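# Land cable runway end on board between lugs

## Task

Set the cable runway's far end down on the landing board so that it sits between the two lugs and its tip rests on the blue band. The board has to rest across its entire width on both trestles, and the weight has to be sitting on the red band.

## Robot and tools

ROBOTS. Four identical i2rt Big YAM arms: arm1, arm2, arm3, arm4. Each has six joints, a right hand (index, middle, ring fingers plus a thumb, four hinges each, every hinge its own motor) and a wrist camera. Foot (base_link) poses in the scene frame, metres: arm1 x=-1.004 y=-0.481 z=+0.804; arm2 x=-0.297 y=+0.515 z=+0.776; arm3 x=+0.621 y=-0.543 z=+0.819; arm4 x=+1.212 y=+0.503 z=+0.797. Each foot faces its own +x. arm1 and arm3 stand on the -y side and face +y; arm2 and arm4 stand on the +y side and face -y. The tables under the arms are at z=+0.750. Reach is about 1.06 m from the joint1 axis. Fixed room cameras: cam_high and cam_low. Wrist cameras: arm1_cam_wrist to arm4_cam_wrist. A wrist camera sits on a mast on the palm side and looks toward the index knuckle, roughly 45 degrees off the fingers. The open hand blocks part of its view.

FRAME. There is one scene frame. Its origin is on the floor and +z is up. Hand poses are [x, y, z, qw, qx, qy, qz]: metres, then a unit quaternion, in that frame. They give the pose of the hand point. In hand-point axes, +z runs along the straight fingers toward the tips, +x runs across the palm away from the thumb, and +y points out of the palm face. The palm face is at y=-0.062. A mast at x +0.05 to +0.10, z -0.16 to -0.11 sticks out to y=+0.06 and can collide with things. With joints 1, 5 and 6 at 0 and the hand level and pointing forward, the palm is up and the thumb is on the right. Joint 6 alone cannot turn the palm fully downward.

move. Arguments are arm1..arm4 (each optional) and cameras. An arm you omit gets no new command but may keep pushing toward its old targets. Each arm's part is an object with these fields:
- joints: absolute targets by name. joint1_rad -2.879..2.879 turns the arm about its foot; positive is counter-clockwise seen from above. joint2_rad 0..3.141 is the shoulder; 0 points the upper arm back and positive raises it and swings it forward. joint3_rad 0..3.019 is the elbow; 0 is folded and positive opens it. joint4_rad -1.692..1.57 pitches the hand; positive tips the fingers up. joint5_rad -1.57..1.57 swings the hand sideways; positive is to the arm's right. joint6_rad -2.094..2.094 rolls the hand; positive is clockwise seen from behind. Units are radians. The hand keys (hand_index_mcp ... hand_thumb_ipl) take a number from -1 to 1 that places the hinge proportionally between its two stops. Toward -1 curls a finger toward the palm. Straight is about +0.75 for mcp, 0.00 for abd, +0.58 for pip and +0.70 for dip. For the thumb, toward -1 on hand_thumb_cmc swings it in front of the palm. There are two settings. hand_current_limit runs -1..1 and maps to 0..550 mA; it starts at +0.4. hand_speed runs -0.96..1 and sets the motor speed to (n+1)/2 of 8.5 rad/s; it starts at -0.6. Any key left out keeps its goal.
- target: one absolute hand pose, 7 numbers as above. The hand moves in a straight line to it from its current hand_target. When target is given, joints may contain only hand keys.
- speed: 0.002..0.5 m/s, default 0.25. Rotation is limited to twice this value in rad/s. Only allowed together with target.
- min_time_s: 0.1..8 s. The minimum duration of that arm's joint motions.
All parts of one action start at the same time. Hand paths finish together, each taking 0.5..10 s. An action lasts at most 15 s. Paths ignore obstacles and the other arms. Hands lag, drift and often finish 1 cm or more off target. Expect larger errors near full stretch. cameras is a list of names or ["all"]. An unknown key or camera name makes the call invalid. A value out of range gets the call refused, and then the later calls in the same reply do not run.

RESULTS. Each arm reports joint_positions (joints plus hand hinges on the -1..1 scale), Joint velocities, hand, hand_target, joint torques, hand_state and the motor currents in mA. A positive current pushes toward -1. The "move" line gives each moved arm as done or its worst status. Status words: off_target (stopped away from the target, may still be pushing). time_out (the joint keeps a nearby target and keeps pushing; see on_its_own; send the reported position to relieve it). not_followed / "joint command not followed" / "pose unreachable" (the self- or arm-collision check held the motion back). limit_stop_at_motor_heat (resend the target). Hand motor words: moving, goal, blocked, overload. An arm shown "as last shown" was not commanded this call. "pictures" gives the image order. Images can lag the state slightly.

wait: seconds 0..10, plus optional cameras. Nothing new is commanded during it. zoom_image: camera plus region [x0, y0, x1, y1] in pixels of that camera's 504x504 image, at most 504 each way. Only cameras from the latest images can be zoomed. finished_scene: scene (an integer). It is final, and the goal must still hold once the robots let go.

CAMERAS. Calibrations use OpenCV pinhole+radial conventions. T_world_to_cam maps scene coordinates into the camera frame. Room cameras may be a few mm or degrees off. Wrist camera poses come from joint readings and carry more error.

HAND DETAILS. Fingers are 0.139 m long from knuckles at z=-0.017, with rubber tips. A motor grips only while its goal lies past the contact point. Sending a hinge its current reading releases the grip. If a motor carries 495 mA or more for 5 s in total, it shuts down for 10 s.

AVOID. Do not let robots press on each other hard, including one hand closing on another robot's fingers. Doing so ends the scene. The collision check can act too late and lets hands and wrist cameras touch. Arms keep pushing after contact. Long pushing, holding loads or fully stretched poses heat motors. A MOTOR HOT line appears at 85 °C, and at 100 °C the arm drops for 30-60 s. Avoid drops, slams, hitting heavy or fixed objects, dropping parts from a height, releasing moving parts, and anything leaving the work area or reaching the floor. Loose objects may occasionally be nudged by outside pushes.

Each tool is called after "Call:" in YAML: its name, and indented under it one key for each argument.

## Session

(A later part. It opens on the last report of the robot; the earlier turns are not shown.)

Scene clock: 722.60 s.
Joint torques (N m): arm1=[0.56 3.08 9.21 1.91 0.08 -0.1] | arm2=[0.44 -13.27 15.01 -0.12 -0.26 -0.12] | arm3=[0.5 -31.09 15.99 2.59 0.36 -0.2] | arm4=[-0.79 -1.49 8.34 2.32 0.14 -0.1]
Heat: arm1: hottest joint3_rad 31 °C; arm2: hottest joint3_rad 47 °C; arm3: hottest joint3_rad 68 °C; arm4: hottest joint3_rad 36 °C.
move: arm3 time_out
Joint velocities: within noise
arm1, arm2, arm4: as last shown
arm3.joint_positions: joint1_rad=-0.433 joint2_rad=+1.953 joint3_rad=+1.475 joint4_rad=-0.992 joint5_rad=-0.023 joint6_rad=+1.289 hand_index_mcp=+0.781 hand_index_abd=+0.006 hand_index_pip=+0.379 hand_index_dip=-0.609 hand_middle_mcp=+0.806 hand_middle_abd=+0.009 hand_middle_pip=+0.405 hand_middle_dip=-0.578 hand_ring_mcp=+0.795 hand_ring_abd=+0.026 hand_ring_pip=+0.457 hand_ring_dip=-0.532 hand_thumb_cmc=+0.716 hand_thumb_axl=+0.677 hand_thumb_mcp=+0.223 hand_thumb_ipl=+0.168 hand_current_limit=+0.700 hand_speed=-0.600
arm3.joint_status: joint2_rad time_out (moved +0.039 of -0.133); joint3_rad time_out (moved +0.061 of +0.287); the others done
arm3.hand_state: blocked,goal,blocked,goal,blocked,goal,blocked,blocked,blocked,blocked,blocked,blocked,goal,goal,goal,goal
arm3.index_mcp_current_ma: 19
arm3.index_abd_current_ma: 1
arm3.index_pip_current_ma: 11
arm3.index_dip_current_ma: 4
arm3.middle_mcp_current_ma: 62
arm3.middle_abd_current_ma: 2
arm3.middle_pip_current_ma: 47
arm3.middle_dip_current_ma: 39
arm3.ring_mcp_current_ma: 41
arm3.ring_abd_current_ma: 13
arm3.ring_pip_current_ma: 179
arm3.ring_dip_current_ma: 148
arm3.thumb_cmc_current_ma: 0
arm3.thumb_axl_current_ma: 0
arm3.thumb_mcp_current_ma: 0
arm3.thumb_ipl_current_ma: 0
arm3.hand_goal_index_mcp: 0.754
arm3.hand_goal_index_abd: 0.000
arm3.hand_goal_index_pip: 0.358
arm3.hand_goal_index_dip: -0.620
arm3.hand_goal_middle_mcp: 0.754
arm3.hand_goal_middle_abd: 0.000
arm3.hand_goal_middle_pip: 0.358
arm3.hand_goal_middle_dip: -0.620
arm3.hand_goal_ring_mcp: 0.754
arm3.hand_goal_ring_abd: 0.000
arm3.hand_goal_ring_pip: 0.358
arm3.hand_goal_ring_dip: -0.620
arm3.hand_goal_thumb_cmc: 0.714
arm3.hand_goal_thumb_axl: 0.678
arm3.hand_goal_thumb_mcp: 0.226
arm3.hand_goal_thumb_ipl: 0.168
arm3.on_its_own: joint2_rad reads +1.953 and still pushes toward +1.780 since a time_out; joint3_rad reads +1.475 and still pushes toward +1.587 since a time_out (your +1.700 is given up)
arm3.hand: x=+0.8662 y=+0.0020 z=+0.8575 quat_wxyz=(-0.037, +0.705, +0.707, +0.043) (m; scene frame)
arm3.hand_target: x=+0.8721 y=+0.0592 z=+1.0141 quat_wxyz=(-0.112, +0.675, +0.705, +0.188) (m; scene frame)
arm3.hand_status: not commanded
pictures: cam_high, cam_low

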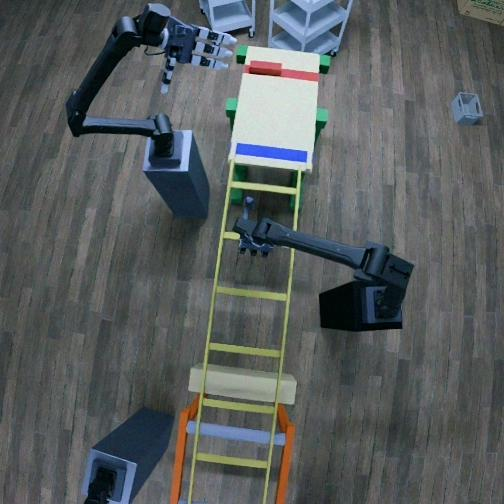

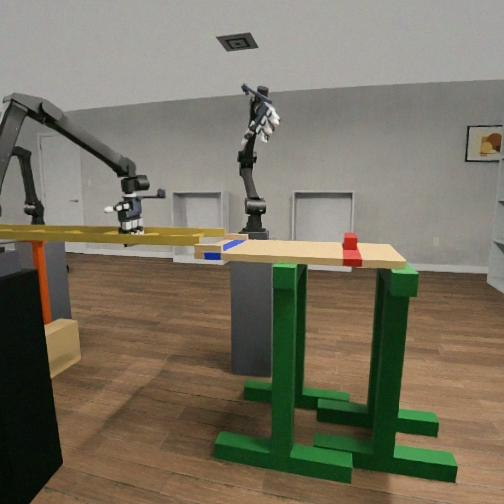

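Call:
move:
  arm3: {"joints": {"joint4_rad": -1.055}, "min_time_s": 1}
  cameras: ["cam_high", "cam_low", "arm4_cam_wrist"]

Call:
zoom_image:
  camera: "cam_high"
  region: [200, 130, 340, 270]

Call:
zoom_image:
  camera: "cam_low"
  region: [50, 190, 250, 290]

Call:
zoom_image:
  camera: "arm4_cam_wrist"
  region: [300, 0, 504, 300]

Scene clock: 745.00 s.
Joint torques (N m): arm1=[0.5 3.08 9.22 1.88 0.08 -0.1] | arm2=[0.38 -13.22 15.02 -0.1 -0.27 -0.12] | arm3=[-0.56 -30.97 15.68 0.32 0.66 -0.17] | arm4=[-0.97 -1.61 8.35 2.03 0.13 -0.08]
Heat: arm1: hottest joint3_rad 31 °C; arm2: hottest joint3_rad 47 °C; arm3: hottest joint3_rad 72 °C; arm4: hottest joint3_rad 36 °C.
move: arm3 done
Joint velocities: within noise
arm1, arm2, arm4: as last shown
arm3.joint_positions: joint1_rad=-0.422 joint2_rad=+1.953 joint3_rad=+1.475 joint4_rad=-1.046 joint5_rad=-0.031 joint6_rad=+1.286 hand_index_mcp=+0.790 hand_index_abd=+0.001 hand_index_pip=+0.392 hand_index_dip=-0.594 hand_middle_mcp=+0.806 hand_middle_abd=+0.000 hand_middle_pip=+0.406 hand_middle_dip=-0.573 hand_ring_mcp=+0.785 hand_ring_abd=+0.009 hand_ring_pip=+0.452 hand_ring_dip=-0.534 hand_thumb_cmc=+0.716 hand_thumb_axl=+0.677 hand_thumb_mcp=+0.223 hand_thumb_ipl=+0.168 hand_current_limit=+0.700 hand_speed=-0.600
arm3.joint_status: all done
arm3.hand_state: blocked,goal,blocked,blocked,blocked,goal,blocked,blocked,blocked,goal,blocked,blocked,goal,goal,goal,goal
arm3.index_mcp_current_ma: 32
arm3.index_abd_current_ma: 0
arm3.index_pip_current_ma: 26
arm3.index_dip_current_ma: 16
arm3.middle_mcp_current_ma: 62
arm3.middle_abd_current_ma: 0
arm3.middle_pip_current_ma: 48
arm3.middle_dip_current_ma: 47
arm3.ring_mcp_current_ma: 25
arm3.ring_abd_current_ma: 2
arm3.ring_pip_current_ma: 163
arm3.ring_dip_current_ma: 141
arm3.thumb_cmc_current_ma: 0
arm3.thumb_axl_current_ma: 0
arm3.thumb_mcp_current_ma: 0
arm3.thumb_ipl_current_ma: 0
arm3.hand_goal_index_mcp: 0.754
arm3.hand_goal_index_abd: 0.000
arm3.hand_goal_index_pip: 0.358
arm3.hand_goal_index_dip: -0.620
arm3.hand_goal_middle_mcp: 0.754
arm3.hand_goal_middle_abd: 0.000
arm3.hand_goal_middle_pip: 0.358
arm3.hand_goal_middle_dip: -0.620
arm3.hand_goal_ring_mcp: 0.754
arm3.hand_goal_ring_abd: 0.000
arm3.hand_goal_ring_pip: 0.358
arm3.hand_goal_ring_dip: -0.620
arm3.hand_goal_thumb_cmc: 0.714
arm3.hand_goal_thumb_axl: 0.678
arm3.hand_goal_thumb_mcp: 0.226
arm3.hand_goal_thumb_ipl: 0.168
arm3.on_its_own: joint2_rad reads +1.953 and still pushes toward +1.780 since a time_out; joint3_rad reads +1.475 and still pushes toward +1.587 since a time_out (your +1.700 is given up)
arm3.hand: x=+0.8552 y=-0.0079 z=+0.8556 quat_wxyz=(-0.027, +0.701, +0.712, +0.017) (m; scene frame)
arm3.hand_target: x=+0.8656 y=+0.0356 z=+1.0038 quat_wxyz=(-0.086, +0.682, +0.712, +0.141) (m; scene frame)
arm3.hand_status: not commanded
pictures: arm4_cam_wrist, cam_high, cam_low

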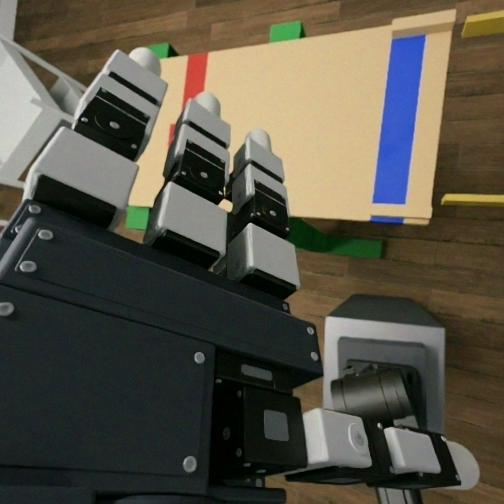

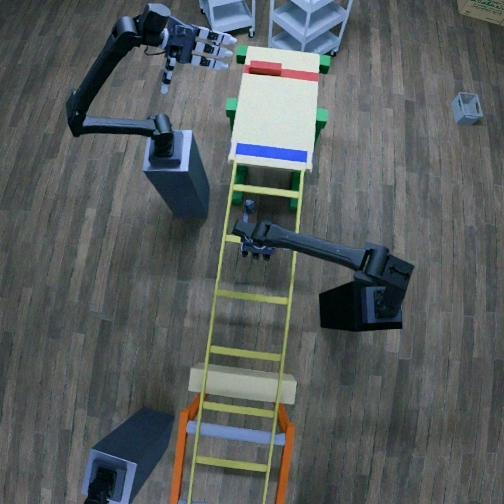

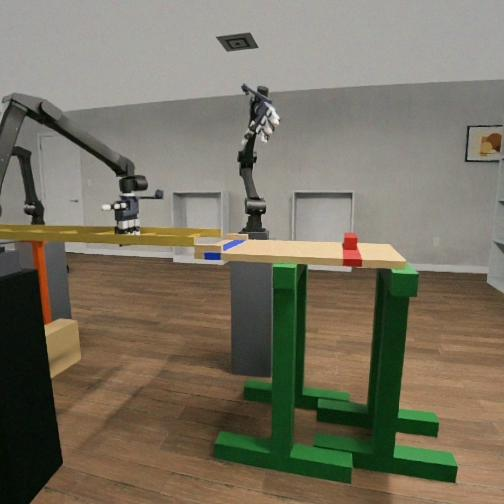

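Scaled by 3.600 from the camera's 504x504 image, which has a finer 720x720 frame.

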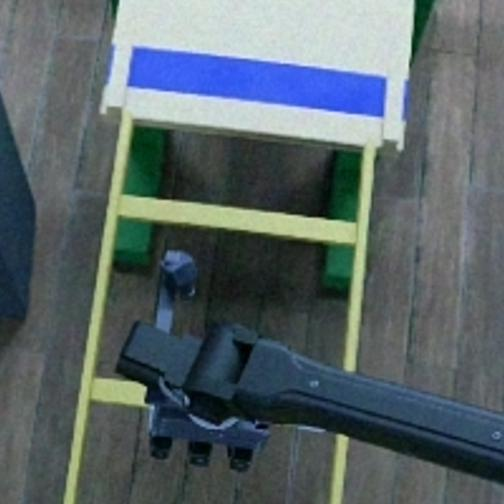

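Scaled by 2.520 from the camera's 504x504 image, which has a finer 720x720 frame.

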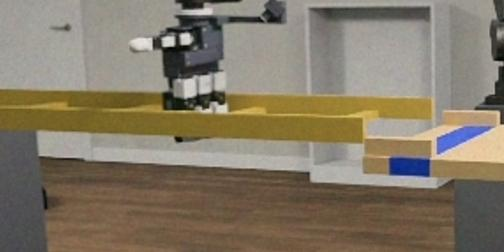

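Scaled by 1.680 from the camera's 504x504 image, which has a finer 720x720 frame.

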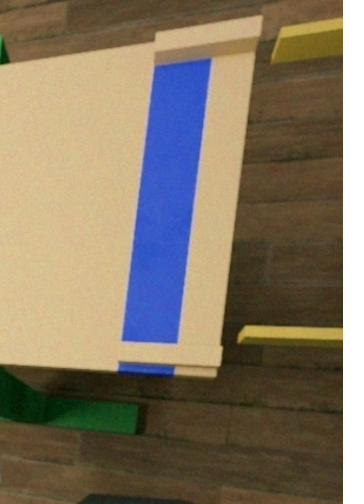

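Call:
move:
  arm3: {"joints": {"joint1_rad": -0.505, "joint2_rad": 1.833, "joint3_rad": 1.79, "joint4_rad": -1.07, "joint6_rad": 1.21}, "min_time_s": 1.5}
  cameras: ["cam_high", "cam_low", "arm4_cam_wrist"]

Call:
zoom_image:
  camera: "cam_low"
  region: [50, 190, 250, 290]

Call:
zoom_image:
  camera: "arm4_cam_wrist"
  region: [300, 0, 504, 300]

Scene clock: 785.83 s.
Joint torques (N m): arm1=[0.56 3.08 9.22 1.89 0.08 -0.1] | arm2=[0.44 -13.22 15.01 -0.13 -0.26 -0.12] | arm3=[-0.56 -32.21 16.02 1.5 0.45 -0.08] | arm4=[-0.79 -2.08 8.08 2.13 0.16 -0.08]
Heat: arm1: hottest joint3_rad 31 °C; arm2: hottest joint3_rad 47 °C; arm3: hottest joint3_rad 78 °C; arm4: hottest joint3_rad 36 °C.
move: arm3 time_out
Joint velocities: within noise
arm1, arm2, arm4: as last shown
arm3.joint_positions: joint1_rad=-0.512 joint2_rad=+2.009 joint3_rad=+1.575 joint4_rad=-1.090 joint5_rad=-0.025 joint6_rad=+1.218 hand_index_mcp=+0.788 hand_index_abd=+0.002 hand_index_pip=+0.399 hand_index_dip=-0.573 hand_middle_mcp=+0.809 hand_middle_abd=+0.004 hand_middle_pip=+0.416 hand_middle_dip=-0.565 hand_ring_mcp=+0.799 hand_ring_abd=+0.014 hand_ring_pip=+0.452 hand_ring_dip=-0.534 hand_thumb_cmc=+0.716 hand_thumb_axl=+0.677 hand_thumb_mcp=+0.223 hand_thumb_ipl=+0.168 hand_current_limit=+0.700 hand_speed=-0.600
arm3.joint_status: joint2_rad time_out (moved +0.056 of -0.120); joint3_rad time_out (moved +0.101 of +0.315); the others done
arm3.hand_state: blocked,goal,blocked,blocked,blocked,goal,blocked,blocked,blocked,goal,blocked,blocked,goal,goal,goal,goal
arm3.index_mcp_current_ma: 30
arm3.index_abd_current_ma: 0
arm3.index_pip_current_ma: 37
arm3.index_dip_current_ma: 48
arm3.middle_mcp_current_ma: 69
arm3.middle_abd_current_ma: 0
arm3.middle_pip_current_ma: 68
arm3.middle_dip_current_ma: 63
arm3.ring_mcp_current_ma: 49
arm3.ring_abd_current_ma: 4
arm3.ring_pip_current_ma: 163
arm3.ring_dip_current_ma: 141
arm3.thumb_cmc_current_ma: 0
arm3.thumb_axl_current_ma: 0
arm3.thumb_mcp_current_ma: 0
arm3.thumb_ipl_current_ma: 0
arm3.hand_goal_index_mcp: 0.754
arm3.hand_goal_index_abd: 0.000
arm3.hand_goal_index_pip: 0.358
arm3.hand_goal_index_dip: -0.620
arm3.hand_goal_middle_mcp: 0.754
arm3.hand_goal_middle_abd: 0.000
arm3.hand_goal_middle_pip: 0.358
arm3.hand_goal_middle_dip: -0.620
arm3.hand_goal_ring_mcp: 0.754
arm3.hand_goal_ring_abd: 0.000
arm3.hand_goal_ring_pip: 0.358
arm3.hand_goal_ring_dip: -0.620
arm3.hand_goal_thumb_cmc: 0.714
arm3.hand_goal_thumb_axl: 0.678
arm3.hand_goal_thumb_mcp: 0.226
arm3.hand_goal_thumb_ipl: 0.168
arm3.on_its_own: joint2_rad reads +2.009 and still pushes toward +1.833 since a time_out; joint3_rad reads +1.575 and still pushes toward +1.688 since a time_out (your +1.790 is given up)
arm3.hand: x=+0.9141 y=-0.0019 z=+0.8595 quat_wxyz=(-0.024, +0.709, +0.705, +0.020) (m; scene frame)
arm3.hand_target: x=+0.9284 y=+0.0430 z=+1.0180 quat_wxyz=(-0.083, +0.692, +0.699, +0.162) (m; scene frame)
arm3.hand_status: not commanded
pictures: arm4_cam_wrist, cam_high, cam_low

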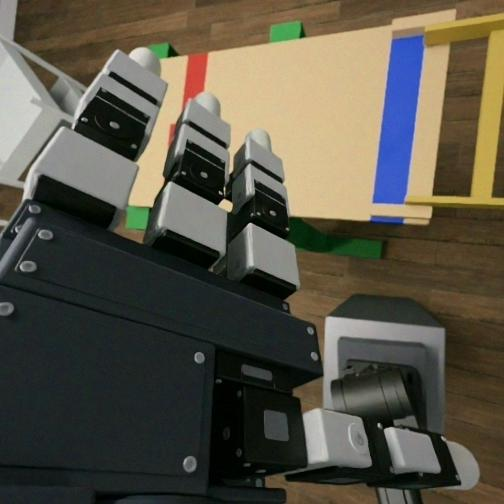

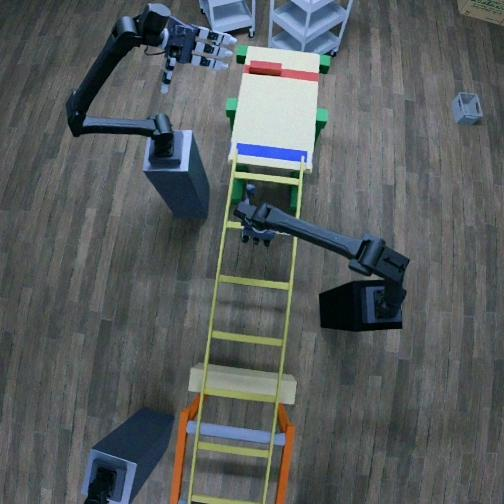

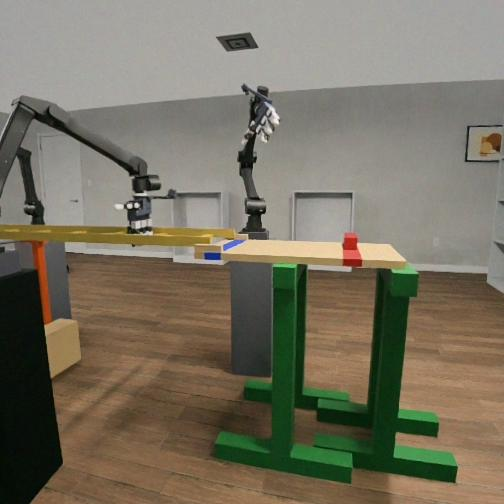

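Scaled by 2.520 from the camera's 504x504 image, which has a finer 720x720 frame.

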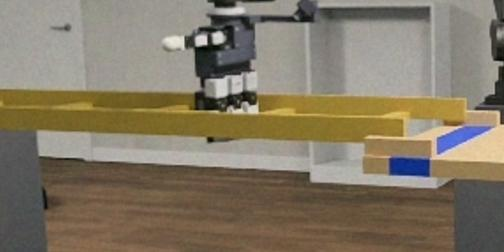

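Scaled by 1.680 from the camera's 504x504 image, which has a finer 720x720 frame.

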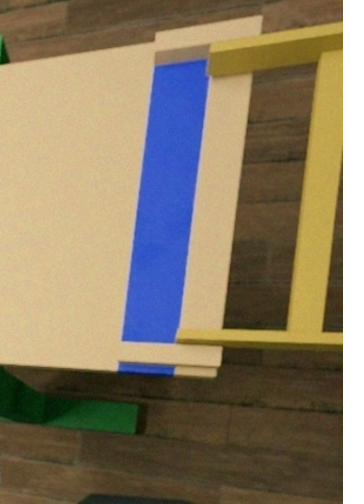

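Call:
move:
  arm3: {"joints": {"joint1_rad": -0.551, "joint2_rad": 1.87, "joint3_rad": 1.83, "joint4_rad": -1.083, "joint6_rad": 1.168}, "min_time_s": 1.2}
  cameras: ["cam_low", "arm4_cam_wrist"]

Call:
zoom_image:
  camera: "arm4_cam_wrist"
  region: [300, 0, 504, 300]

Call:
zoom_image:
  camera: "cam_low"
  region: [50, 190, 250, 290]

Scene clock: 795.97 s.
Joint torques (N m): arm1=[0.56 3.08 9.22 1.88 0.08 -0.1] | arm2=[0.44 -13.27 15.02 -0.13 -0.26 -0.12] | arm3=[-1.26 -32.03 16.1 1.73 0.47 -0.11] | arm4=[-1.14 -1.44 8.21 2.13 0.18 -0.1]
Heat: arm1: hottest joint3_rad 31 °C; arm2: hottest joint3_rad 47 °C; arm3: hottest joint3_rad 82 °C; arm4: hottest joint3_rad 36 °C.
move: arm3 time_out
Joint velocities: within noise
arm1, arm2, arm4: as last shown
arm3.joint_positions: joint1_rad=-0.549 joint2_rad=+2.037 joint3_rad=+1.620 joint4_rad=-1.109 joint5_rad=-0.026 joint6_rad=+1.179 hand_index_mcp=+0.789 hand_index_abd=+0.003 hand_index_pip=+0.399 hand_index_dip=-0.573 hand_middle_mcp=+0.809 hand_middle_abd=+0.005 hand_middle_pip=+0.416 hand_middle_dip=-0.565 hand_ring_mcp=+0.799 hand_ring_abd=+0.014 hand_ring_pip=+0.452 hand_ring_dip=-0.534 hand_thumb_cmc=+0.716 hand_thumb_axl=+0.677 hand_thumb_mcp=+0.223 hand_thumb_ipl=+0.168 hand_current_limit=+0.700 hand_speed=-0.600
arm3.joint_status: joint2_rad time_out (moved +0.027 of -0.139); joint3_rad time_out (moved +0.045 of +0.255); the others done
arm3.hand_state: blocked,goal,blocked,blocked,blocked,goal,blocked,blocked,blocked,goal,blocked,blocked,goal,goal,goal,goal
arm3.index_mcp_current_ma: 30
arm3.index_abd_current_ma: 0
arm3.index_pip_current_ma: 37
arm3.index_dip_current_ma: 48
arm3.middle_mcp_current_ma: 69
arm3.middle_abd_current_ma: 1
arm3.middle_pip_current_ma: 68
arm3.middle_dip_current_ma: 63
arm3.ring_mcp_current_ma: 49
arm3.ring_abd_current_ma: 4
arm3.ring_pip_current_ma: 163
arm3.ring_dip_current_ma: 141
arm3.thumb_cmc_current_ma: 0
arm3.thumb_axl_current_ma: 0
arm3.thumb_mcp_current_ma: 0
arm3.thumb_ipl_current_ma: 0
arm3.hand_goal_index_mcp: 0.754
arm3.hand_goal_index_abd: 0.000
arm3.hand_goal_index_pip: 0.358
arm3.hand_goal_index_dip: -0.620
arm3.hand_goal_middle_mcp: 0.754
arm3.hand_goal_middle_abd: 0.000
arm3.hand_goal_middle_pip: 0.358
arm3.hand_goal_middle_dip: -0.620
arm3.hand_goal_ring_mcp: 0.754
arm3.hand_goal_ring_abd: 0.000
arm3.hand_goal_ring_pip: 0.358
arm3.hand_goal_ring_dip: -0.620
arm3.hand_goal_thumb_cmc: 0.714
arm3.hand_goal_thumb_axl: 0.678
arm3.hand_goal_thumb_mcp: 0.226
arm3.hand_goal_thumb_ipl: 0.168
arm3.on_its_own: joint2_rad reads +2.037 and still pushes toward +1.870 since a time_out; joint3_rad reads +1.620 and still pushes toward +1.732 since a time_out (your +1.830 is given up)
arm3.hand: x=+0.9393 y=+0.0003 z=+0.8596 quat_wxyz=(-0.023, +0.708, +0.705, +0.020) (m; scene frame)
arm3.hand_target: x=+0.9606 y=+0.0428 z=+1.0158 quat_wxyz=(-0.075, +0.693, +0.698, +0.163) (m; scene frame)
arm3.hand_status: not commanded
pictures: arm4_cam_wrist, cam_low

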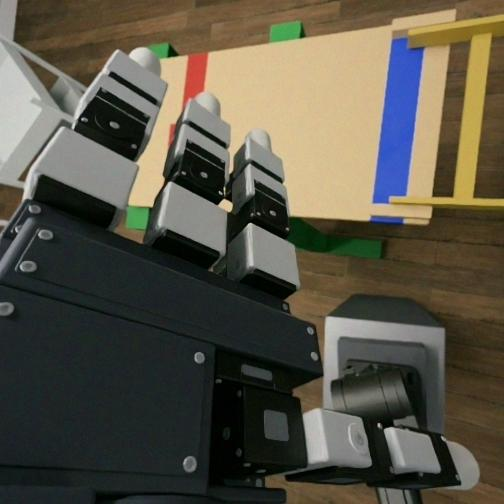

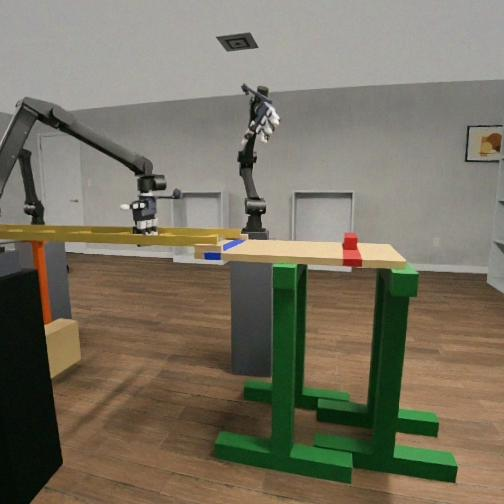

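Scaled by 1.680 from the camera's 504x504 image, which has a finer 720x720 frame.

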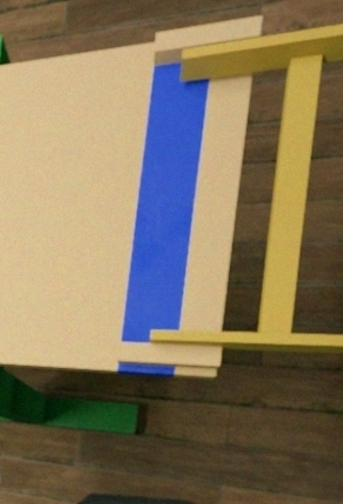

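Scaled by 2.520 from the camera's 504x504 image, which has a finer 720x720 frame.

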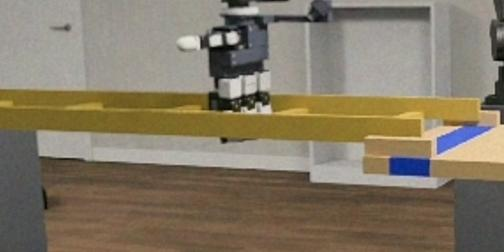

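Call:
move:
  arm3: {"joints": {"joint2_rad": 1.91, "joint3_rad": 1.70}, "min_time_s": 2}
  cameras: ["cam_low", "arm4_cam_wrist"]

Call:
zoom_image:
  camera: "arm4_cam_wrist"
  region: [300, 0, 504, 300]

Call:
zoom_image:
  camera: "cam_low"
  region: [50, 190, 250, 290]

Scene clock: 811.27 s.
Joint torques (N m): arm1=[0.56 3.02 9.22 1.88 0.07 -0.1] | arm2=[0.5 -13.27 15.01 -0.13 -0.26 -0.12] | arm3=[-1.32 -29.74 13.44 1.72 0.53 -0.08] | arm4=[-0.44 -1.67 8.4 2.17 0.22 -0.05]
Heat: arm1: hottest joint3_rad 31 °C; arm2: hottest joint3_rad 48 °C; arm3: hottest joint3_rad 82 °C; arm4: hottest joint3_rad 36 °C.
move: arm3 done
Joint velocities: within noise
arm1, arm2, arm4: as last shown
arm3.joint_positions: joint1_rad=-0.549 joint2_rad=+2.046 joint3_rad=+1.620 joint4_rad=-1.109 joint5_rad=-0.028 joint6_rad=+1.176 hand_index_mcp=+0.788 hand_index_abd=+0.003 hand_index_pip=+0.400 hand_index_dip=-0.573 hand_middle_mcp=+0.809 hand_middle_abd=+0.005 hand_middle_pip=+0.416 hand_middle_dip=-0.565 hand_ring_mcp=+0.799 hand_ring_abd=+0.015 hand_ring_pip=+0.452 hand_ring_dip=-0.535 hand_thumb_cmc=+0.716 hand_thumb_axl=+0.677 hand_thumb_mcp=+0.223 hand_thumb_ipl=+0.168 hand_current_limit=+0.700 hand_speed=-0.600
arm3.joint_status: all done
arm3.hand_state: blocked,goal,blocked,blocked,blocked,goal,blocked,blocked,blocked,goal,blocked,blocked,goal,goal,goal,goal
arm3.index_mcp_current_ma: 30
arm3.index_abd_current_ma: 0
arm3.index_pip_current_ma: 38
arm3.index_dip_current_ma: 48
arm3.middle_mcp_current_ma: 69
arm3.middle_abd_current_ma: 1
arm3.middle_pip_current_ma: 68
arm3.middle_dip_current_ma: 63
arm3.ring_mcp_current_ma: 49
arm3.ring_abd_current_ma: 4
arm3.ring_pip_current_ma: 163
arm3.ring_dip_current_ma: 137
arm3.thumb_cmc_current_ma: 0
arm3.thumb_axl_current_ma: 0
arm3.thumb_mcp_current_ma: 0
arm3.thumb_ipl_current_ma: 0
arm3.hand_goal_index_mcp: 0.754
arm3.hand_goal_index_abd: 0.000
arm3.hand_goal_index_pip: 0.358
arm3.hand_goal_index_dip: -0.620
arm3.hand_goal_middle_mcp: 0.754
arm3.hand_goal_middle_abd: 0.000
arm3.hand_goal_middle_pip: 0.358
arm3.hand_goal_middle_dip: -0.620
arm3.hand_goal_ring_mcp: 0.754
arm3.hand_goal_ring_abd: 0.000
arm3.hand_goal_ring_pip: 0.358
arm3.hand_goal_ring_dip: -0.620
arm3.hand_goal_thumb_cmc: 0.714
arm3.hand_goal_thumb_axl: 0.678
arm3.hand_goal_thumb_mcp: 0.226
arm3.hand_goal_thumb_ipl: 0.168
arm3.hand: x=+0.9388 y=-0.0001 z=+0.8537 quat_wxyz=(-0.022, +0.707, +0.706, +0.016) (m; scene frame)
arm3.hand_target: x=+0.9575 y=+0.0357 z=+0.9745 quat_wxyz=(-0.061, +0.698, +0.702, +0.130) (m; scene frame)
arm3.hand_status: not commanded
pictures: arm4_cam_wrist, cam_low

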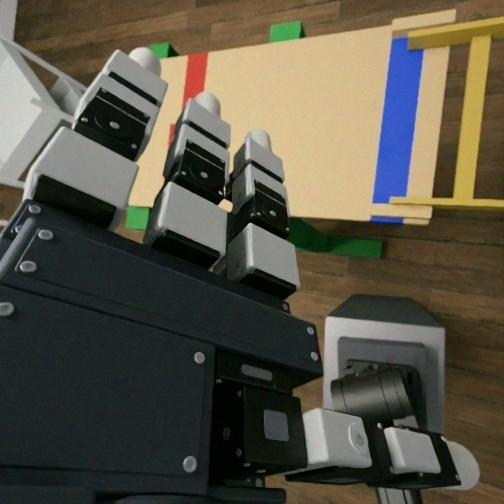

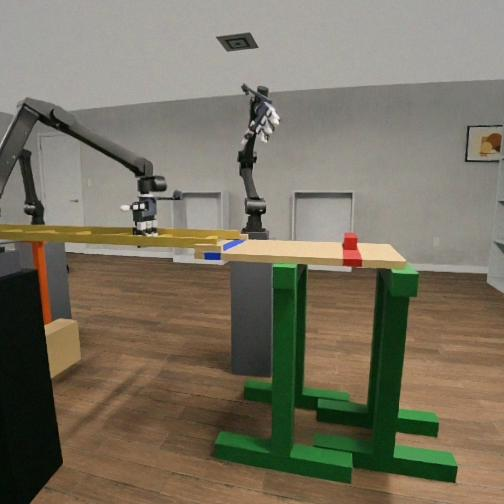

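Scaled by 1.680 from the camera's 504x504 image, which has a finer 720x720 frame.

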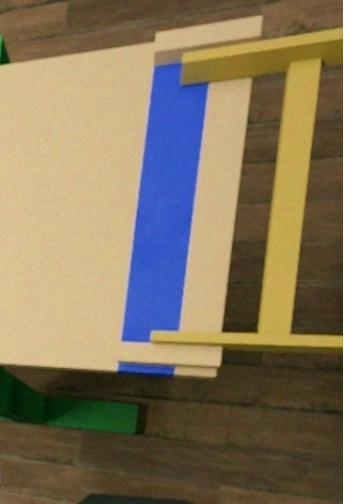

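Scaled by 2.520 from the camera's 504x504 image, which has a finer 720x720 frame.

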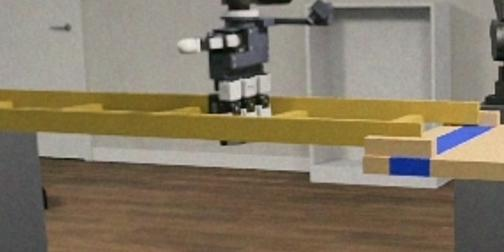

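Call:
move:
  arm3: {"joints": {"joint2_rad": 1.955, "joint3_rad": 1.66}, "min_time_s": 2.5}
  cameras: ["cam_low", "arm4_cam_wrist"]

Call:
zoom_image:
  camera: "arm4_cam_wrist"
  region: [300, 0, 504, 300]

Call:
zoom_image:
  camera: "cam_low"
  region: [130, 210, 280, 290]

Scene clock: 818.50 s.
Joint torques (N m): arm1=[0.56 3.02 9.22 1.89 0.08 -0.1] | arm2=[0.38 -13.22 15.01 -0.12 -0.26 -0.12] | arm3=[-1.26 -26.87 10.82 1.47 0.55 -0.07] | arm4=[-0.62 -1.55 8.34 2.21 0.19 -0.08]
Heat: arm1: hottest joint3_rad 31 °C; arm2: hottest joint3_rad 48 °C; arm3: hottest joint3_rad 80 °C; arm4: hottest joint3_rad 36 °C.
move: arm3 done
Joint velocities: within noise
arm1.joint_positions: joint1_rad=-0.104 joint2_rad=+0.592 joint3_rad=+1.377 joint4_rad=-1.319 joint5_rad=-0.004 joint6_rad=+1.107 hand_index_mcp=+0.755 hand_index_abd=+0.000 hand_index_pip=+0.577 hand_index_dip=+0.696 hand_middle_mcp=+0.755 hand_middle_abd=+0.000 hand_middle_pip=+0.577 hand_middle_dip=+0.696 hand_ring_mcp=+0.755 hand_ring_abd=+0.000 hand_ring_pip=+0.577 hand_ring_dip=+0.696 hand_thumb_cmc=+0.715 hand_thumb_axl=+0.677 hand_thumb_mcp=+0.226 hand_thumb_ipl=+0.168 hand_current_limit=+0.400 hand_speed=-0.600
arm1.joint_status: not commanded
arm1.hand_state: goal,goal,goal,goal,goal,goal,goal,goal,goal,goal,goal,goal,goal,goal,goal,goal
arm1.index_mcp_current_ma: 1
arm1.index_abd_current_ma: 0
arm1.index_pip_current_ma: 1
arm1.index_dip_current_ma: 0
arm1.middle_mcp_current_ma: 1
arm1.middle_abd_current_ma: 0
arm1.middle_pip_current_ma: 1
arm1.middle_dip_current_ma: 0
arm1.ring_mcp_current_ma: 1
arm1.ring_abd_current_ma: 0
arm1.ring_pip_current_ma: 1
arm1.ring_dip_current_ma: 0
arm1.thumb_cmc_current_ma: 1
arm1.thumb_axl_current_ma: -1
arm1.thumb_mcp_current_ma: 0
arm1.thumb_ipl_current_ma: 0
arm1.hand_goal_index_mcp: 0.754
arm1.hand_goal_index_abd: 0.000
arm1.hand_goal_index_pip: 0.576
arm1.hand_goal_index_dip: 0.696
arm1.hand_goal_middle_mcp: 0.754
arm1.hand_goal_middle_abd: 0.000
arm1.hand_goal_middle_pip: 0.576
arm1.hand_goal_middle_dip: 0.696
arm1.hand_goal_ring_mcp: 0.754
arm1.hand_goal_ring_abd: 0.000
arm1.hand_goal_ring_pip: 0.576
arm1.hand_goal_ring_dip: 0.696
arm1.hand_goal_thumb_cmc: 0.714
arm1.hand_goal_thumb_axl: 0.678
arm1.hand_goal_thumb_mcp: 0.226
arm1.hand_goal_thumb_ipl: 0.168
arm1.hand: x=-0.8689 y=-0.2737 z=+1.3641 quat_wxyz=(-0.206, +0.540, +0.678, +0.455) (m; scene frame)
arm1.hand_target: x=-0.8697 y=-0.2767 z=+1.3727 quat_wxyz=(-0.210, +0.537, +0.674, +0.462) (m; scene frame)
arm1.hand_status: not commanded
arm2: as last shown
arm3.joint_positions: joint1_rad=-0.549 joint2_rad=+2.053 joint3_rad=+1.615 joint4_rad=-1.103 joint5_rad=-0.028 joint6_rad=+1.175 hand_index_mcp=+0.788 hand_index_abd=+0.001 hand_index_pip=+0.402 hand_index_dip=-0.572 hand_middle_mcp=+0.809 hand_middle_abd=+0.001 hand_middle_pip=+0.416 hand_middle_dip=-0.565 hand_ring_mcp=+0.797 hand_ring_abd=+0.011 hand_ring_pip=+0.451 hand_ring_dip=-0.541 hand_thumb_cmc=+0.716 hand_thumb_axl=+0.677 hand_thumb_mcp=+0.223 hand_thumb_ipl=+0.168 hand_current_limit=+0.700 hand_speed=-0.600
arm3.joint_status: all done
arm3.hand_state: blocked,goal,blocked,blocked,blocked,goal,blocked,blocked,blocked,goal,blocked,blocked,goal,goal,goal,goal
arm3.index_mcp_current_ma: 30
arm3.index_abd_current_ma: 0
arm3.index_pip_current_ma: 42
arm3.index_dip_current_ma: 49
arm3.middle_mcp_current_ma: 69
arm3.middle_abd_current_ma: 0
arm3.middle_pip_current_ma: 68
arm3.middle_dip_current_ma: 63
arm3.ring_mcp_current_ma: 45
arm3.ring_abd_current_ma: 3
arm3.ring_pip_current_ma: 160
arm3.ring_dip_current_ma: 120
arm3.thumb_cmc_current_ma: 0
arm3.thumb_axl_current_ma: 0
arm3.thumb_mcp_current_ma: 0
arm3.thumb_ipl_current_ma: 0
arm3.hand_goal_index_mcp: 0.754
arm3.hand_goal_index_abd: 0.000
arm3.hand_goal_index_pip: 0.358
arm3.hand_goal_index_dip: -0.620
arm3.hand_goal_middle_mcp: 0.754
arm3.hand_goal_middle_abd: 0.000
arm3.hand_goal_middle_pip: 0.358
arm3.hand_goal_middle_dip: -0.620
arm3.hand_goal_ring_mcp: 0.754
arm3.hand_goal_ring_abd: 0.000
arm3.hand_goal_ring_pip: 0.358
arm3.hand_goal_ring_dip: -0.620
arm3.hand_goal_thumb_cmc: 0.714
arm3.hand_goal_thumb_axl: 0.678
arm3.hand_goal_thumb_mcp: 0.226
arm3.hand_goal_thumb_ipl: 0.168
arm3.hand: x=+0.9382 y=-0.0011 z=+0.8481 quat_wxyz=(-0.021, +0.707, +0.707, +0.013) (m; scene frame)
arm3.hand_target: x=+0.9524 y=+0.0237 z=+0.9284 quat_wxyz=(-0.046, +0.702, +0.705, +0.091) (m; scene frame)
arm3.hand_status: not commanded
arm4.joint_positions: joint1_rad=+0.318 joint2_rad=+0.613 joint3_rad=+1.329 joint4_rad=-1.298 joint5_rad=+0.005 joint6_rad=+1.128 hand_index_mcp=+0.754 hand_index_abd=+0.000 hand_index_pip=+0.577 hand_index_dip=+0.696 hand_middle_mcp=+0.754 hand_middle_abd=+0.000 hand_middle_pip=+0.577 hand_middle_dip=+0.696 hand_ring_mcp=+0.754 hand_ring_abd=+0.000 hand_ring_pip=+0.577 hand_ring_dip=+0.696 hand_thumb_cmc=+0.714 hand_thumb_axl=+0.677 hand_thumb_mcp=+0.226 hand_thumb_ipl=+0.168 hand_current_limit=+0.400 hand_speed=-0.600
arm4.joint_status: not commanded
arm4.hand_state: goal,goal,goal,goal,goal,goal,goal,goal,goal,goal,goal,goal,goal,goal,goal,goal
arm4.index_mcp_current_ma: 1
arm4.index_abd_current_ma: 1
arm4.index_pip_current_ma: 2
arm4.index_dip_current_ma: 0
arm4.middle_mcp_current_ma: 1
arm4.middle_abd_current_ma: 1
arm4.middle_pip_current_ma: 2
arm4.middle_dip_current_ma: 0
arm4.ring_mcp_current_ma: 1
arm4.ring_abd_current_ma: 1
arm4.ring_pip_current_ma: 2
arm4.ring_dip_current_ma: 0
arm4.thumb_cmc_current_ma: 1
arm4.thumb_axl_current_ma: -2
arm4.thumb_mcp_current_ma: -1
arm4.thumb_ipl_current_ma: -1
arm4.hand_goal_index_mcp: 0.754
arm4.hand_goal_index_abd: 0.000
arm4.hand_goal_index_pip: 0.576
arm4.hand_goal_index_dip: 0.696
arm4.hand_goal_middle_mcp: 0.754
arm4.hand_goal_middle_abd: 0.000
arm4.hand_goal_middle_pip: 0.576
arm4.hand_goal_middle_dip: 0.696
arm4.hand_goal_ring_mcp: 0.754
arm4.hand_goal_ring_abd: 0.000
arm4.hand_goal_ring_pip: 0.576
arm4.hand_goal_ring_dip: 0.696
arm4.hand_goal_thumb_cmc: 0.714
arm4.hand_goal_thumb_axl: 0.678
arm4.hand_goal_thumb_mcp: 0.226
arm4.hand_goal_thumb_ipl: 0.168
arm4.hand: x=+1.2482 y=+0.2407 z=+1.3313 quat_wxyz=(+0.343, +0.829, -0.292, +0.331) (m; scene frame)
arm4.hand_target: x=+1.2473 y=+0.2428 z=+1.3414 quat_wxyz=(+0.349, +0.824, -0.290, +0.339) (m; scene frame)
arm4.hand_status: not commanded
pictures: arm4_cam_wrist, cam_low

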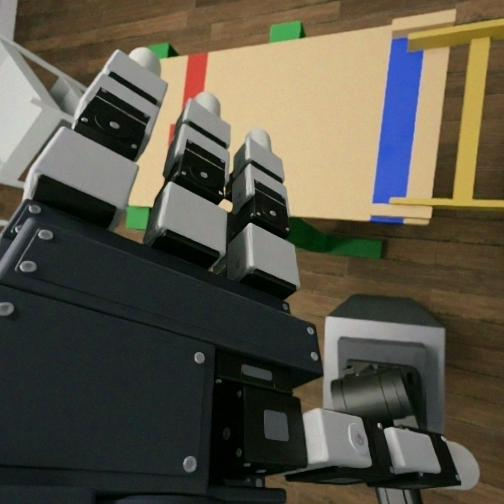

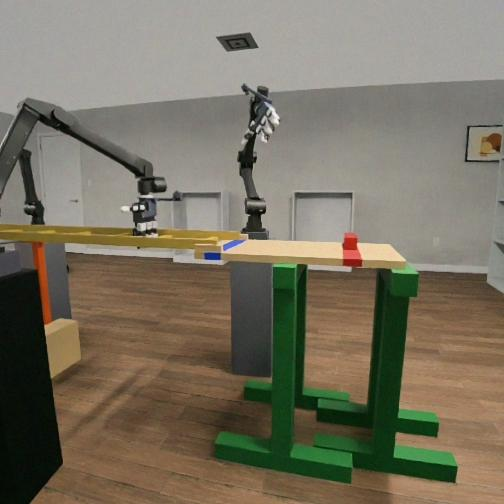

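Scaled by 1.680 from the camera's 504x504 image, which has a finer 720x720 frame.

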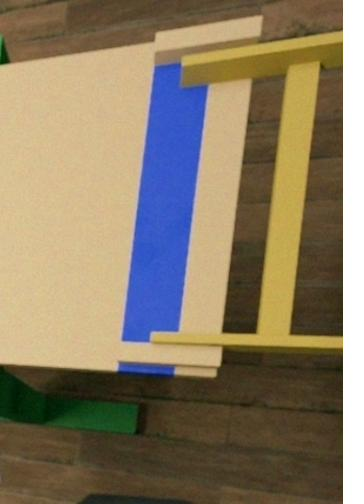

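Scaled by 3.360 from the camera's 504x504 image, which has a finer 720x720 frame.

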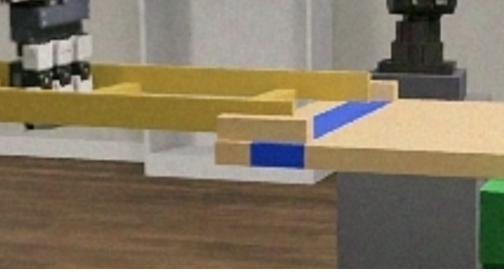

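Call:
move:
  arm3: {"joints": {"joint2_rad": 2.01, "joint3_rad": 1.63}, "min_time_s": 2.5}
  cameras: ["cam_low", "arm4_cam_wrist"]

Call:
zoom_image:
  camera: "arm4_cam_wrist"
  region: [300, 0, 504, 300]

Call:
zoom_image:
  camera: "cam_low"
  region: [130, 210, 280, 290]

Scene clock: 825.40 s.
Joint torques (N m): arm1=[0.56 3.08 9.22 1.88 0.08 -0.1] | arm2=[0.44 -13.33 15.01 -0.13 -0.26 -0.12] | arm3=[-1.38 -22.65 9.16 1.16 0.51 -0.07] | arm4=[-1.67 -2.32 8.17 2.18 0.2 -0.08]
Heat: arm1: hottest joint3_rad 31 °C; arm2: hottest joint3_rad 48 °C; arm3: hottest joint3_rad 76 °C; arm4: hottest joint3_rad 36 °C.
move: arm3 done
Joint velocities: within noise
arm1, arm2, arm4: as last shown
arm3.joint_positions: joint1_rad=-0.549 joint2_rad=+2.053 joint3_rad=+1.607 joint4_rad=-1.095 joint5_rad=-0.027 joint6_rad=+1.175 hand_index_mcp=+0.781 hand_index_abd=-0.001 hand_index_pip=+0.396 hand_index_dip=-0.581 hand_middle_mcp=+0.802 hand_middle_abd=+0.000 hand_middle_pip=+0.409 hand_middle_dip=-0.574 hand_ring_mcp=+0.791 hand_ring_abd=+0.009 hand_ring_pip=+0.439 hand_ring_dip=-0.550 hand_thumb_cmc=+0.716 hand_thumb_axl=+0.677 hand_thumb_mcp=+0.223 hand_thumb_ipl=+0.168 hand_current_limit=+0.700 hand_speed=-0.600
arm3.joint_status: all done
arm3.hand_state: blocked,goal,blocked,blocked,blocked,goal,blocked,blocked,blocked,goal,blocked,blocked,goal,goal,goal,goal
arm3.index_mcp_current_ma: 19
arm3.index_abd_current_ma: 0
arm3.index_pip_current_ma: 31
arm3.index_dip_current_ma: 34
arm3.middle_mcp_current_ma: 53
arm3.middle_abd_current_ma: 0
arm3.middle_pip_current_ma: 54
arm3.middle_dip_current_ma: 46
arm3.ring_mcp_current_ma: 33
arm3.ring_abd_current_ma: 2
arm3.ring_pip_current_ma: 124
arm3.ring_dip_current_ma: 97
arm3.thumb_cmc_current_ma: 0
arm3.thumb_axl_current_ma: 0
arm3.thumb_mcp_current_ma: 0
arm3.thumb_ipl_current_ma: 0
arm3.hand_goal_index_mcp: 0.754
arm3.hand_goal_index_abd: 0.000
arm3.hand_goal_index_pip: 0.358
arm3.hand_goal_index_dip: -0.620
arm3.hand_goal_middle_mcp: 0.754
arm3.hand_goal_middle_abd: 0.000
arm3.hand_goal_middle_pip: 0.358
arm3.hand_goal_middle_dip: -0.620
arm3.hand_goal_ring_mcp: 0.754
arm3.hand_goal_ring_abd: 0.000
arm3.hand_goal_ring_pip: 0.358
arm3.hand_goal_ring_dip: -0.620
arm3.hand_goal_thumb_cmc: 0.714
arm3.hand_goal_thumb_axl: 0.678
arm3.hand_goal_thumb_mcp: 0.226
arm3.hand_goal_thumb_ipl: 0.168
arm3.hand: x=+0.9378 y=-0.0025 z=+0.8454 quat_wxyz=(-0.021, +0.707, +0.707, +0.013) (m; scene frame)
arm3.hand_target: x=+0.9470 y=+0.0112 z=+0.8815 quat_wxyz=(-0.030, +0.704, +0.707, +0.051) (m; scene frame)
arm3.hand_status: not commanded
pictures: arm4_cam_wrist, cam_low

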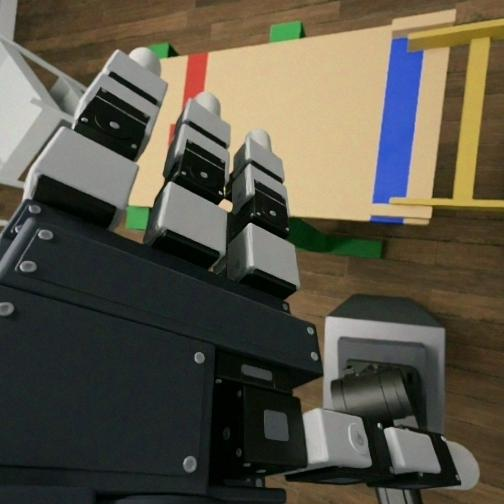

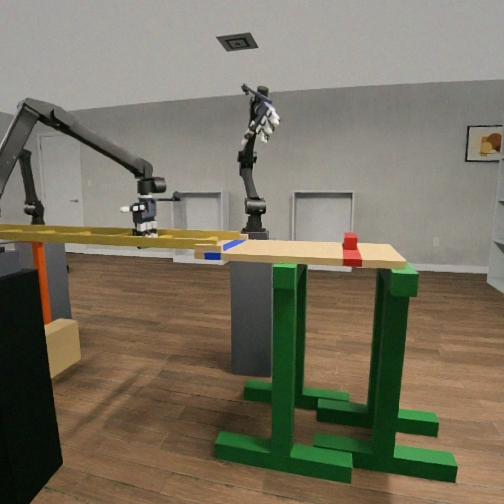

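Scaled by 1.680 from the camera's 504x504 image, which has a finer 720x720 frame.

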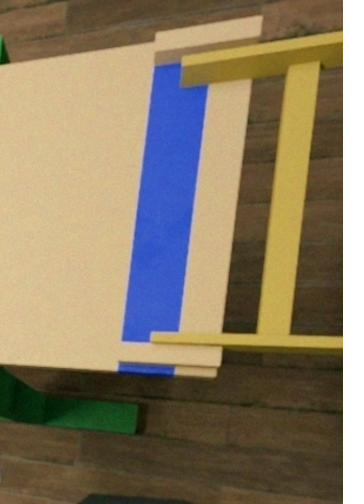

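Scaled by 3.360 from the camera's 504x504 image, which has a finer 720x720 frame.

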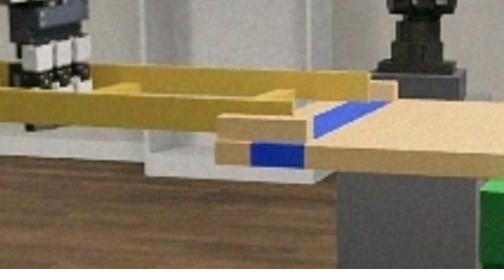

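Call:
move:
  arm3: {"joints": {"joint2_rad": 2.09, "joint3_rad": 1.60}, "min_time_s": 2.5}
  cameras: ["cam_low", "arm4_cam_wrist", "arm3_cam_wrist", "cam_high"]

Call:
zoom_image:
  camera: "arm4_cam_wrist"
  region: [300, 0, 504, 300]

Call:
zoom_image:
  camera: "cam_low"
  region: [130, 210, 280, 290]

Scene clock: 832.80 s.
Joint torques (N m): arm1=[0.56 3.08 9.22 1.89 0.08 -0.1] | arm2=[0.44 -13.27 15.01 -0.12 -0.26 -0.13] | arm3=[-1.26 -17.49 7.12 1.06 0.51 -0.03] | arm4=[-0.67 -1.44 8.28 2.15 0.18 -0.05]
Heat: arm1: hottest joint3_rad 32 °C; arm2: hottest joint3_rad 48 °C; arm3: hottest joint3_rad 72 °C; arm4: hottest joint3_rad 36 °C.
move: arm3 done
Joint velocities: within noise
arm1, arm4: as last shown
arm2.joint_positions: joint1_rad=+0.071 joint2_rad=+1.681 joint3_rad=+1.676 joint4_rad=-1.615 joint5_rad=+0.002 joint6_rad=-1.535 hand_index_mcp=+0.755 hand_index_abd=+0.000 hand_index_pip=+0.577 hand_index_dip=+0.696 hand_middle_mcp=+0.755 hand_middle_abd=+0.000 hand_middle_pip=+0.577 hand_middle_dip=+0.696 hand_ring_mcp=+0.755 hand_ring_abd=+0.000 hand_ring_pip=+0.577 hand_ring_dip=+0.696 hand_thumb_cmc=+0.717 hand_thumb_axl=+0.677 hand_thumb_mcp=+0.224 hand_thumb_ipl=+0.168 hand_current_limit=+0.400 hand_speed=-0.600
arm2.joint_status: not commanded
arm2.hand_state: goal,goal,goal,goal,goal,goal,goal,goal,goal,goal,goal,goal,goal,goal,goal,goal
arm2.index_mcp_current_ma: 6
arm2.index_abd_current_ma: 0
arm2.index_pip_current_ma: 3
arm2.index_dip_current_ma: 0
arm2.middle_mcp_current_ma: 6
arm2.middle_abd_current_ma: 0
arm2.middle_pip_current_ma: 3
arm2.middle_dip_current_ma: 0
arm2.ring_mcp_current_ma: 5
arm2.ring_abd_current_ma: 0
arm2.ring_pip_current_ma: 3
arm2.ring_dip_current_ma: 0
arm2.thumb_cmc_current_ma: 12
arm2.thumb_axl_current_ma: -4
arm2.thumb_mcp_current_ma: -12
arm2.thumb_ipl_current_ma: -2
arm2.hand_goal_index_mcp: 0.754
arm2.hand_goal_index_abd: 0.000
arm2.hand_goal_index_pip: 0.576
arm2.hand_goal_index_dip: 0.696
arm2.hand_goal_middle_mcp: 0.754
arm2.hand_goal_middle_abd: 0.000
arm2.hand_goal_middle_pip: 0.576
arm2.hand_goal_middle_dip: 0.696
arm2.hand_goal_ring_mcp: 0.754
arm2.hand_goal_ring_abd: 0.000
arm2.hand_goal_ring_pip: 0.576
arm2.hand_goal_ring_dip: 0.696
arm2.hand_goal_thumb_cmc: 0.714
arm2.hand_goal_thumb_axl: 0.678
arm2.hand_goal_thumb_mcp: 0.226
arm2.hand_goal_thumb_ipl: 0.168
arm2.hand: x=-0.2090 y=-0.0082 z=+1.0297 quat_wxyz=(-0.016, +0.717, +0.697, +0.013) (m; scene frame)
arm2.hand_target: x=-0.2000 y=-0.0188 z=+1.0500 quat_wxyz=(+0.001, +0.707, +0.707, +0.000) (m; scene frame)
arm2.hand_status: not commanded
arm3.joint_positions: joint1_rad=-0.549 joint2_rad=+2.063 joint3_rad=+1.604 joint4_rad=-1.092 joint5_rad=-0.027 joint6_rad=+1.170 hand_index_mcp=+0.758 hand_index_abd=-0.002 hand_index_pip=+0.364 hand_index_dip=-0.616 hand_middle_mcp=+0.774 hand_middle_abd=-0.002 hand_middle_pip=+0.375 hand_middle_dip=-0.610 hand_ring_mcp=+0.782 hand_ring_abd=-0.005 hand_ring_pip=+0.392 hand_ring_dip=-0.600 hand_thumb_cmc=+0.716 hand_thumb_axl=+0.677 hand_thumb_mcp=+0.223 hand_thumb_ipl=+0.168 hand_current_limit=+0.700 hand_speed=-0.600
arm3.joint_status: all done
arm3.hand_state: goal,goal,goal,goal,blocked,goal,goal,goal,blocked,goal,blocked,goal,goal,goal,goal,goal
arm3.index_mcp_current_ma: 1
arm3.index_abd_current_ma: 0
arm3.index_pip_current_ma: 1
arm3.index_dip_current_ma: 1
arm3.middle_mcp_current_ma: 11
arm3.middle_abd_current_ma: 0
arm3.middle_pip_current_ma: 7
arm3.middle_dip_current_ma: 3
arm3.ring_mcp_current_ma: 21
arm3.ring_abd_current_ma: -1
arm3.ring_pip_current_ma: 27
arm3.ring_dip_current_ma: 10
arm3.thumb_cmc_current_ma: 0
arm3.thumb_axl_current_ma: 0
arm3.thumb_mcp_current_ma: 0
arm3.thumb_ipl_current_ma: 0
arm3.hand_goal_index_mcp: 0.754
arm3.hand_goal_index_abd: 0.000
arm3.hand_goal_index_pip: 0.358
arm3.hand_goal_index_dip: -0.620
arm3.hand_goal_middle_mcp: 0.754
arm3.hand_goal_middle_abd: 0.000
arm3.hand_goal_middle_pip: 0.358
arm3.hand_goal_middle_dip: -0.620
arm3.hand_goal_ring_mcp: 0.754
arm3.hand_goal_ring_abd: 0.000
arm3.hand_goal_ring_pip: 0.358
arm3.hand_goal_ring_dip: -0.620
arm3.hand_goal_thumb_cmc: 0.714
arm3.hand_goal_thumb_axl: 0.678
arm3.hand_goal_thumb_mcp: 0.226
arm3.hand_goal_thumb_ipl: 0.168
arm3.hand: x=+0.9374 y=-0.0036 z=+0.8382 quat_wxyz=(-0.019, +0.706, +0.708, +0.008) (m; scene frame)
arm3.hand_target: x=+0.9393 y=-0.0071 z=+0.8217 quat_wxyz=(-0.009, +0.706, +0.709, +0.000) (m; scene frame)
arm3.hand_status: not commanded
pictures: arm3_cam_wrist, arm4_cam_wrist, cam_high, cam_low
camera_calibration:
arm3_cam_wrist: T_world_to_cam=[[0.663813, -0.745409, -0.0609757, -0.540402], [-0.496956, -0.500543, 0.708866, -0.174476], [-0.558916, -0.440252, -0.702703, 1.23694], [0, 0, 0, 1]] pos_world=[0.963366, 0.0544129, 0.959932]

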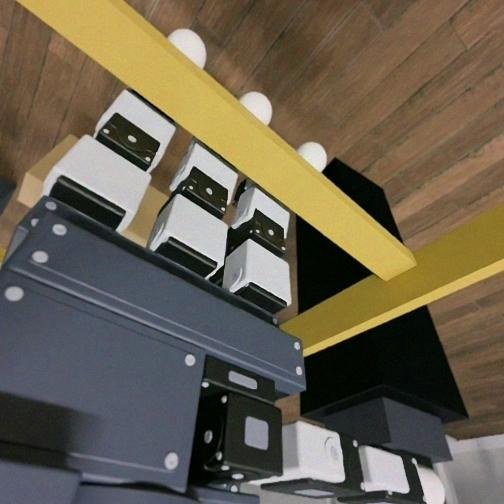

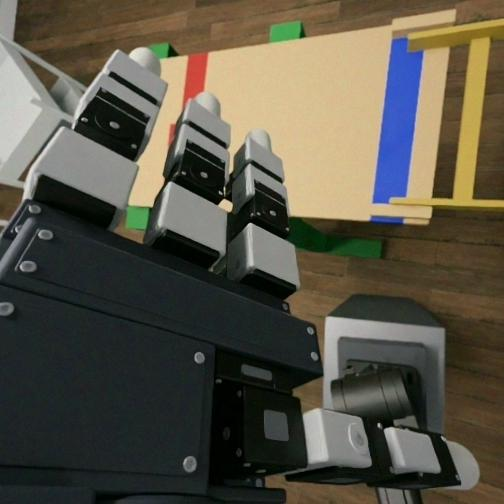

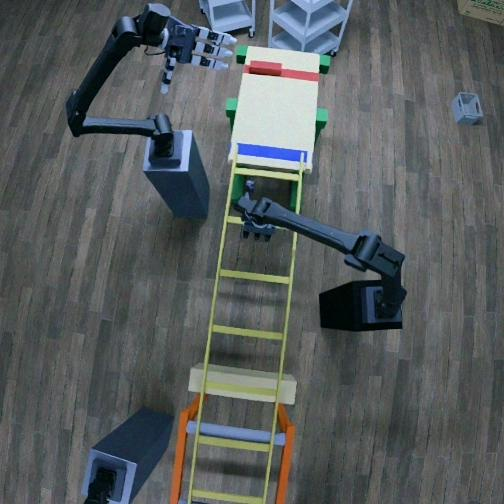

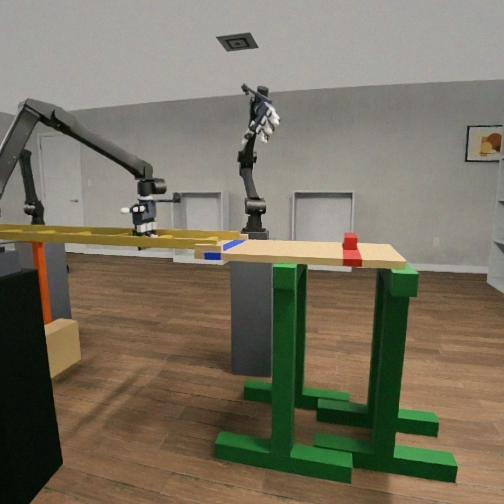

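Scaled by 1.680 from the camera's 504x504 image, which has a finer 720x720 frame.

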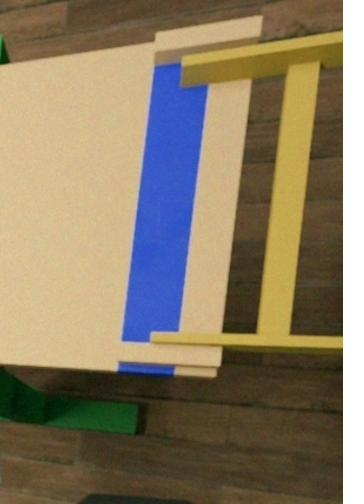

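Scaled by 3.360 from the camera's 504x504 image, which has a finer 720x720 frame.

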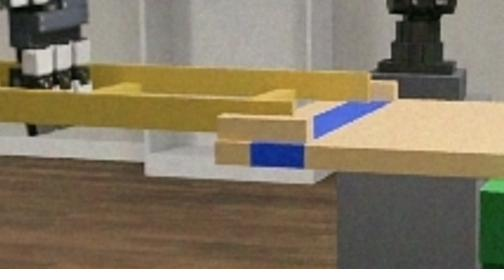

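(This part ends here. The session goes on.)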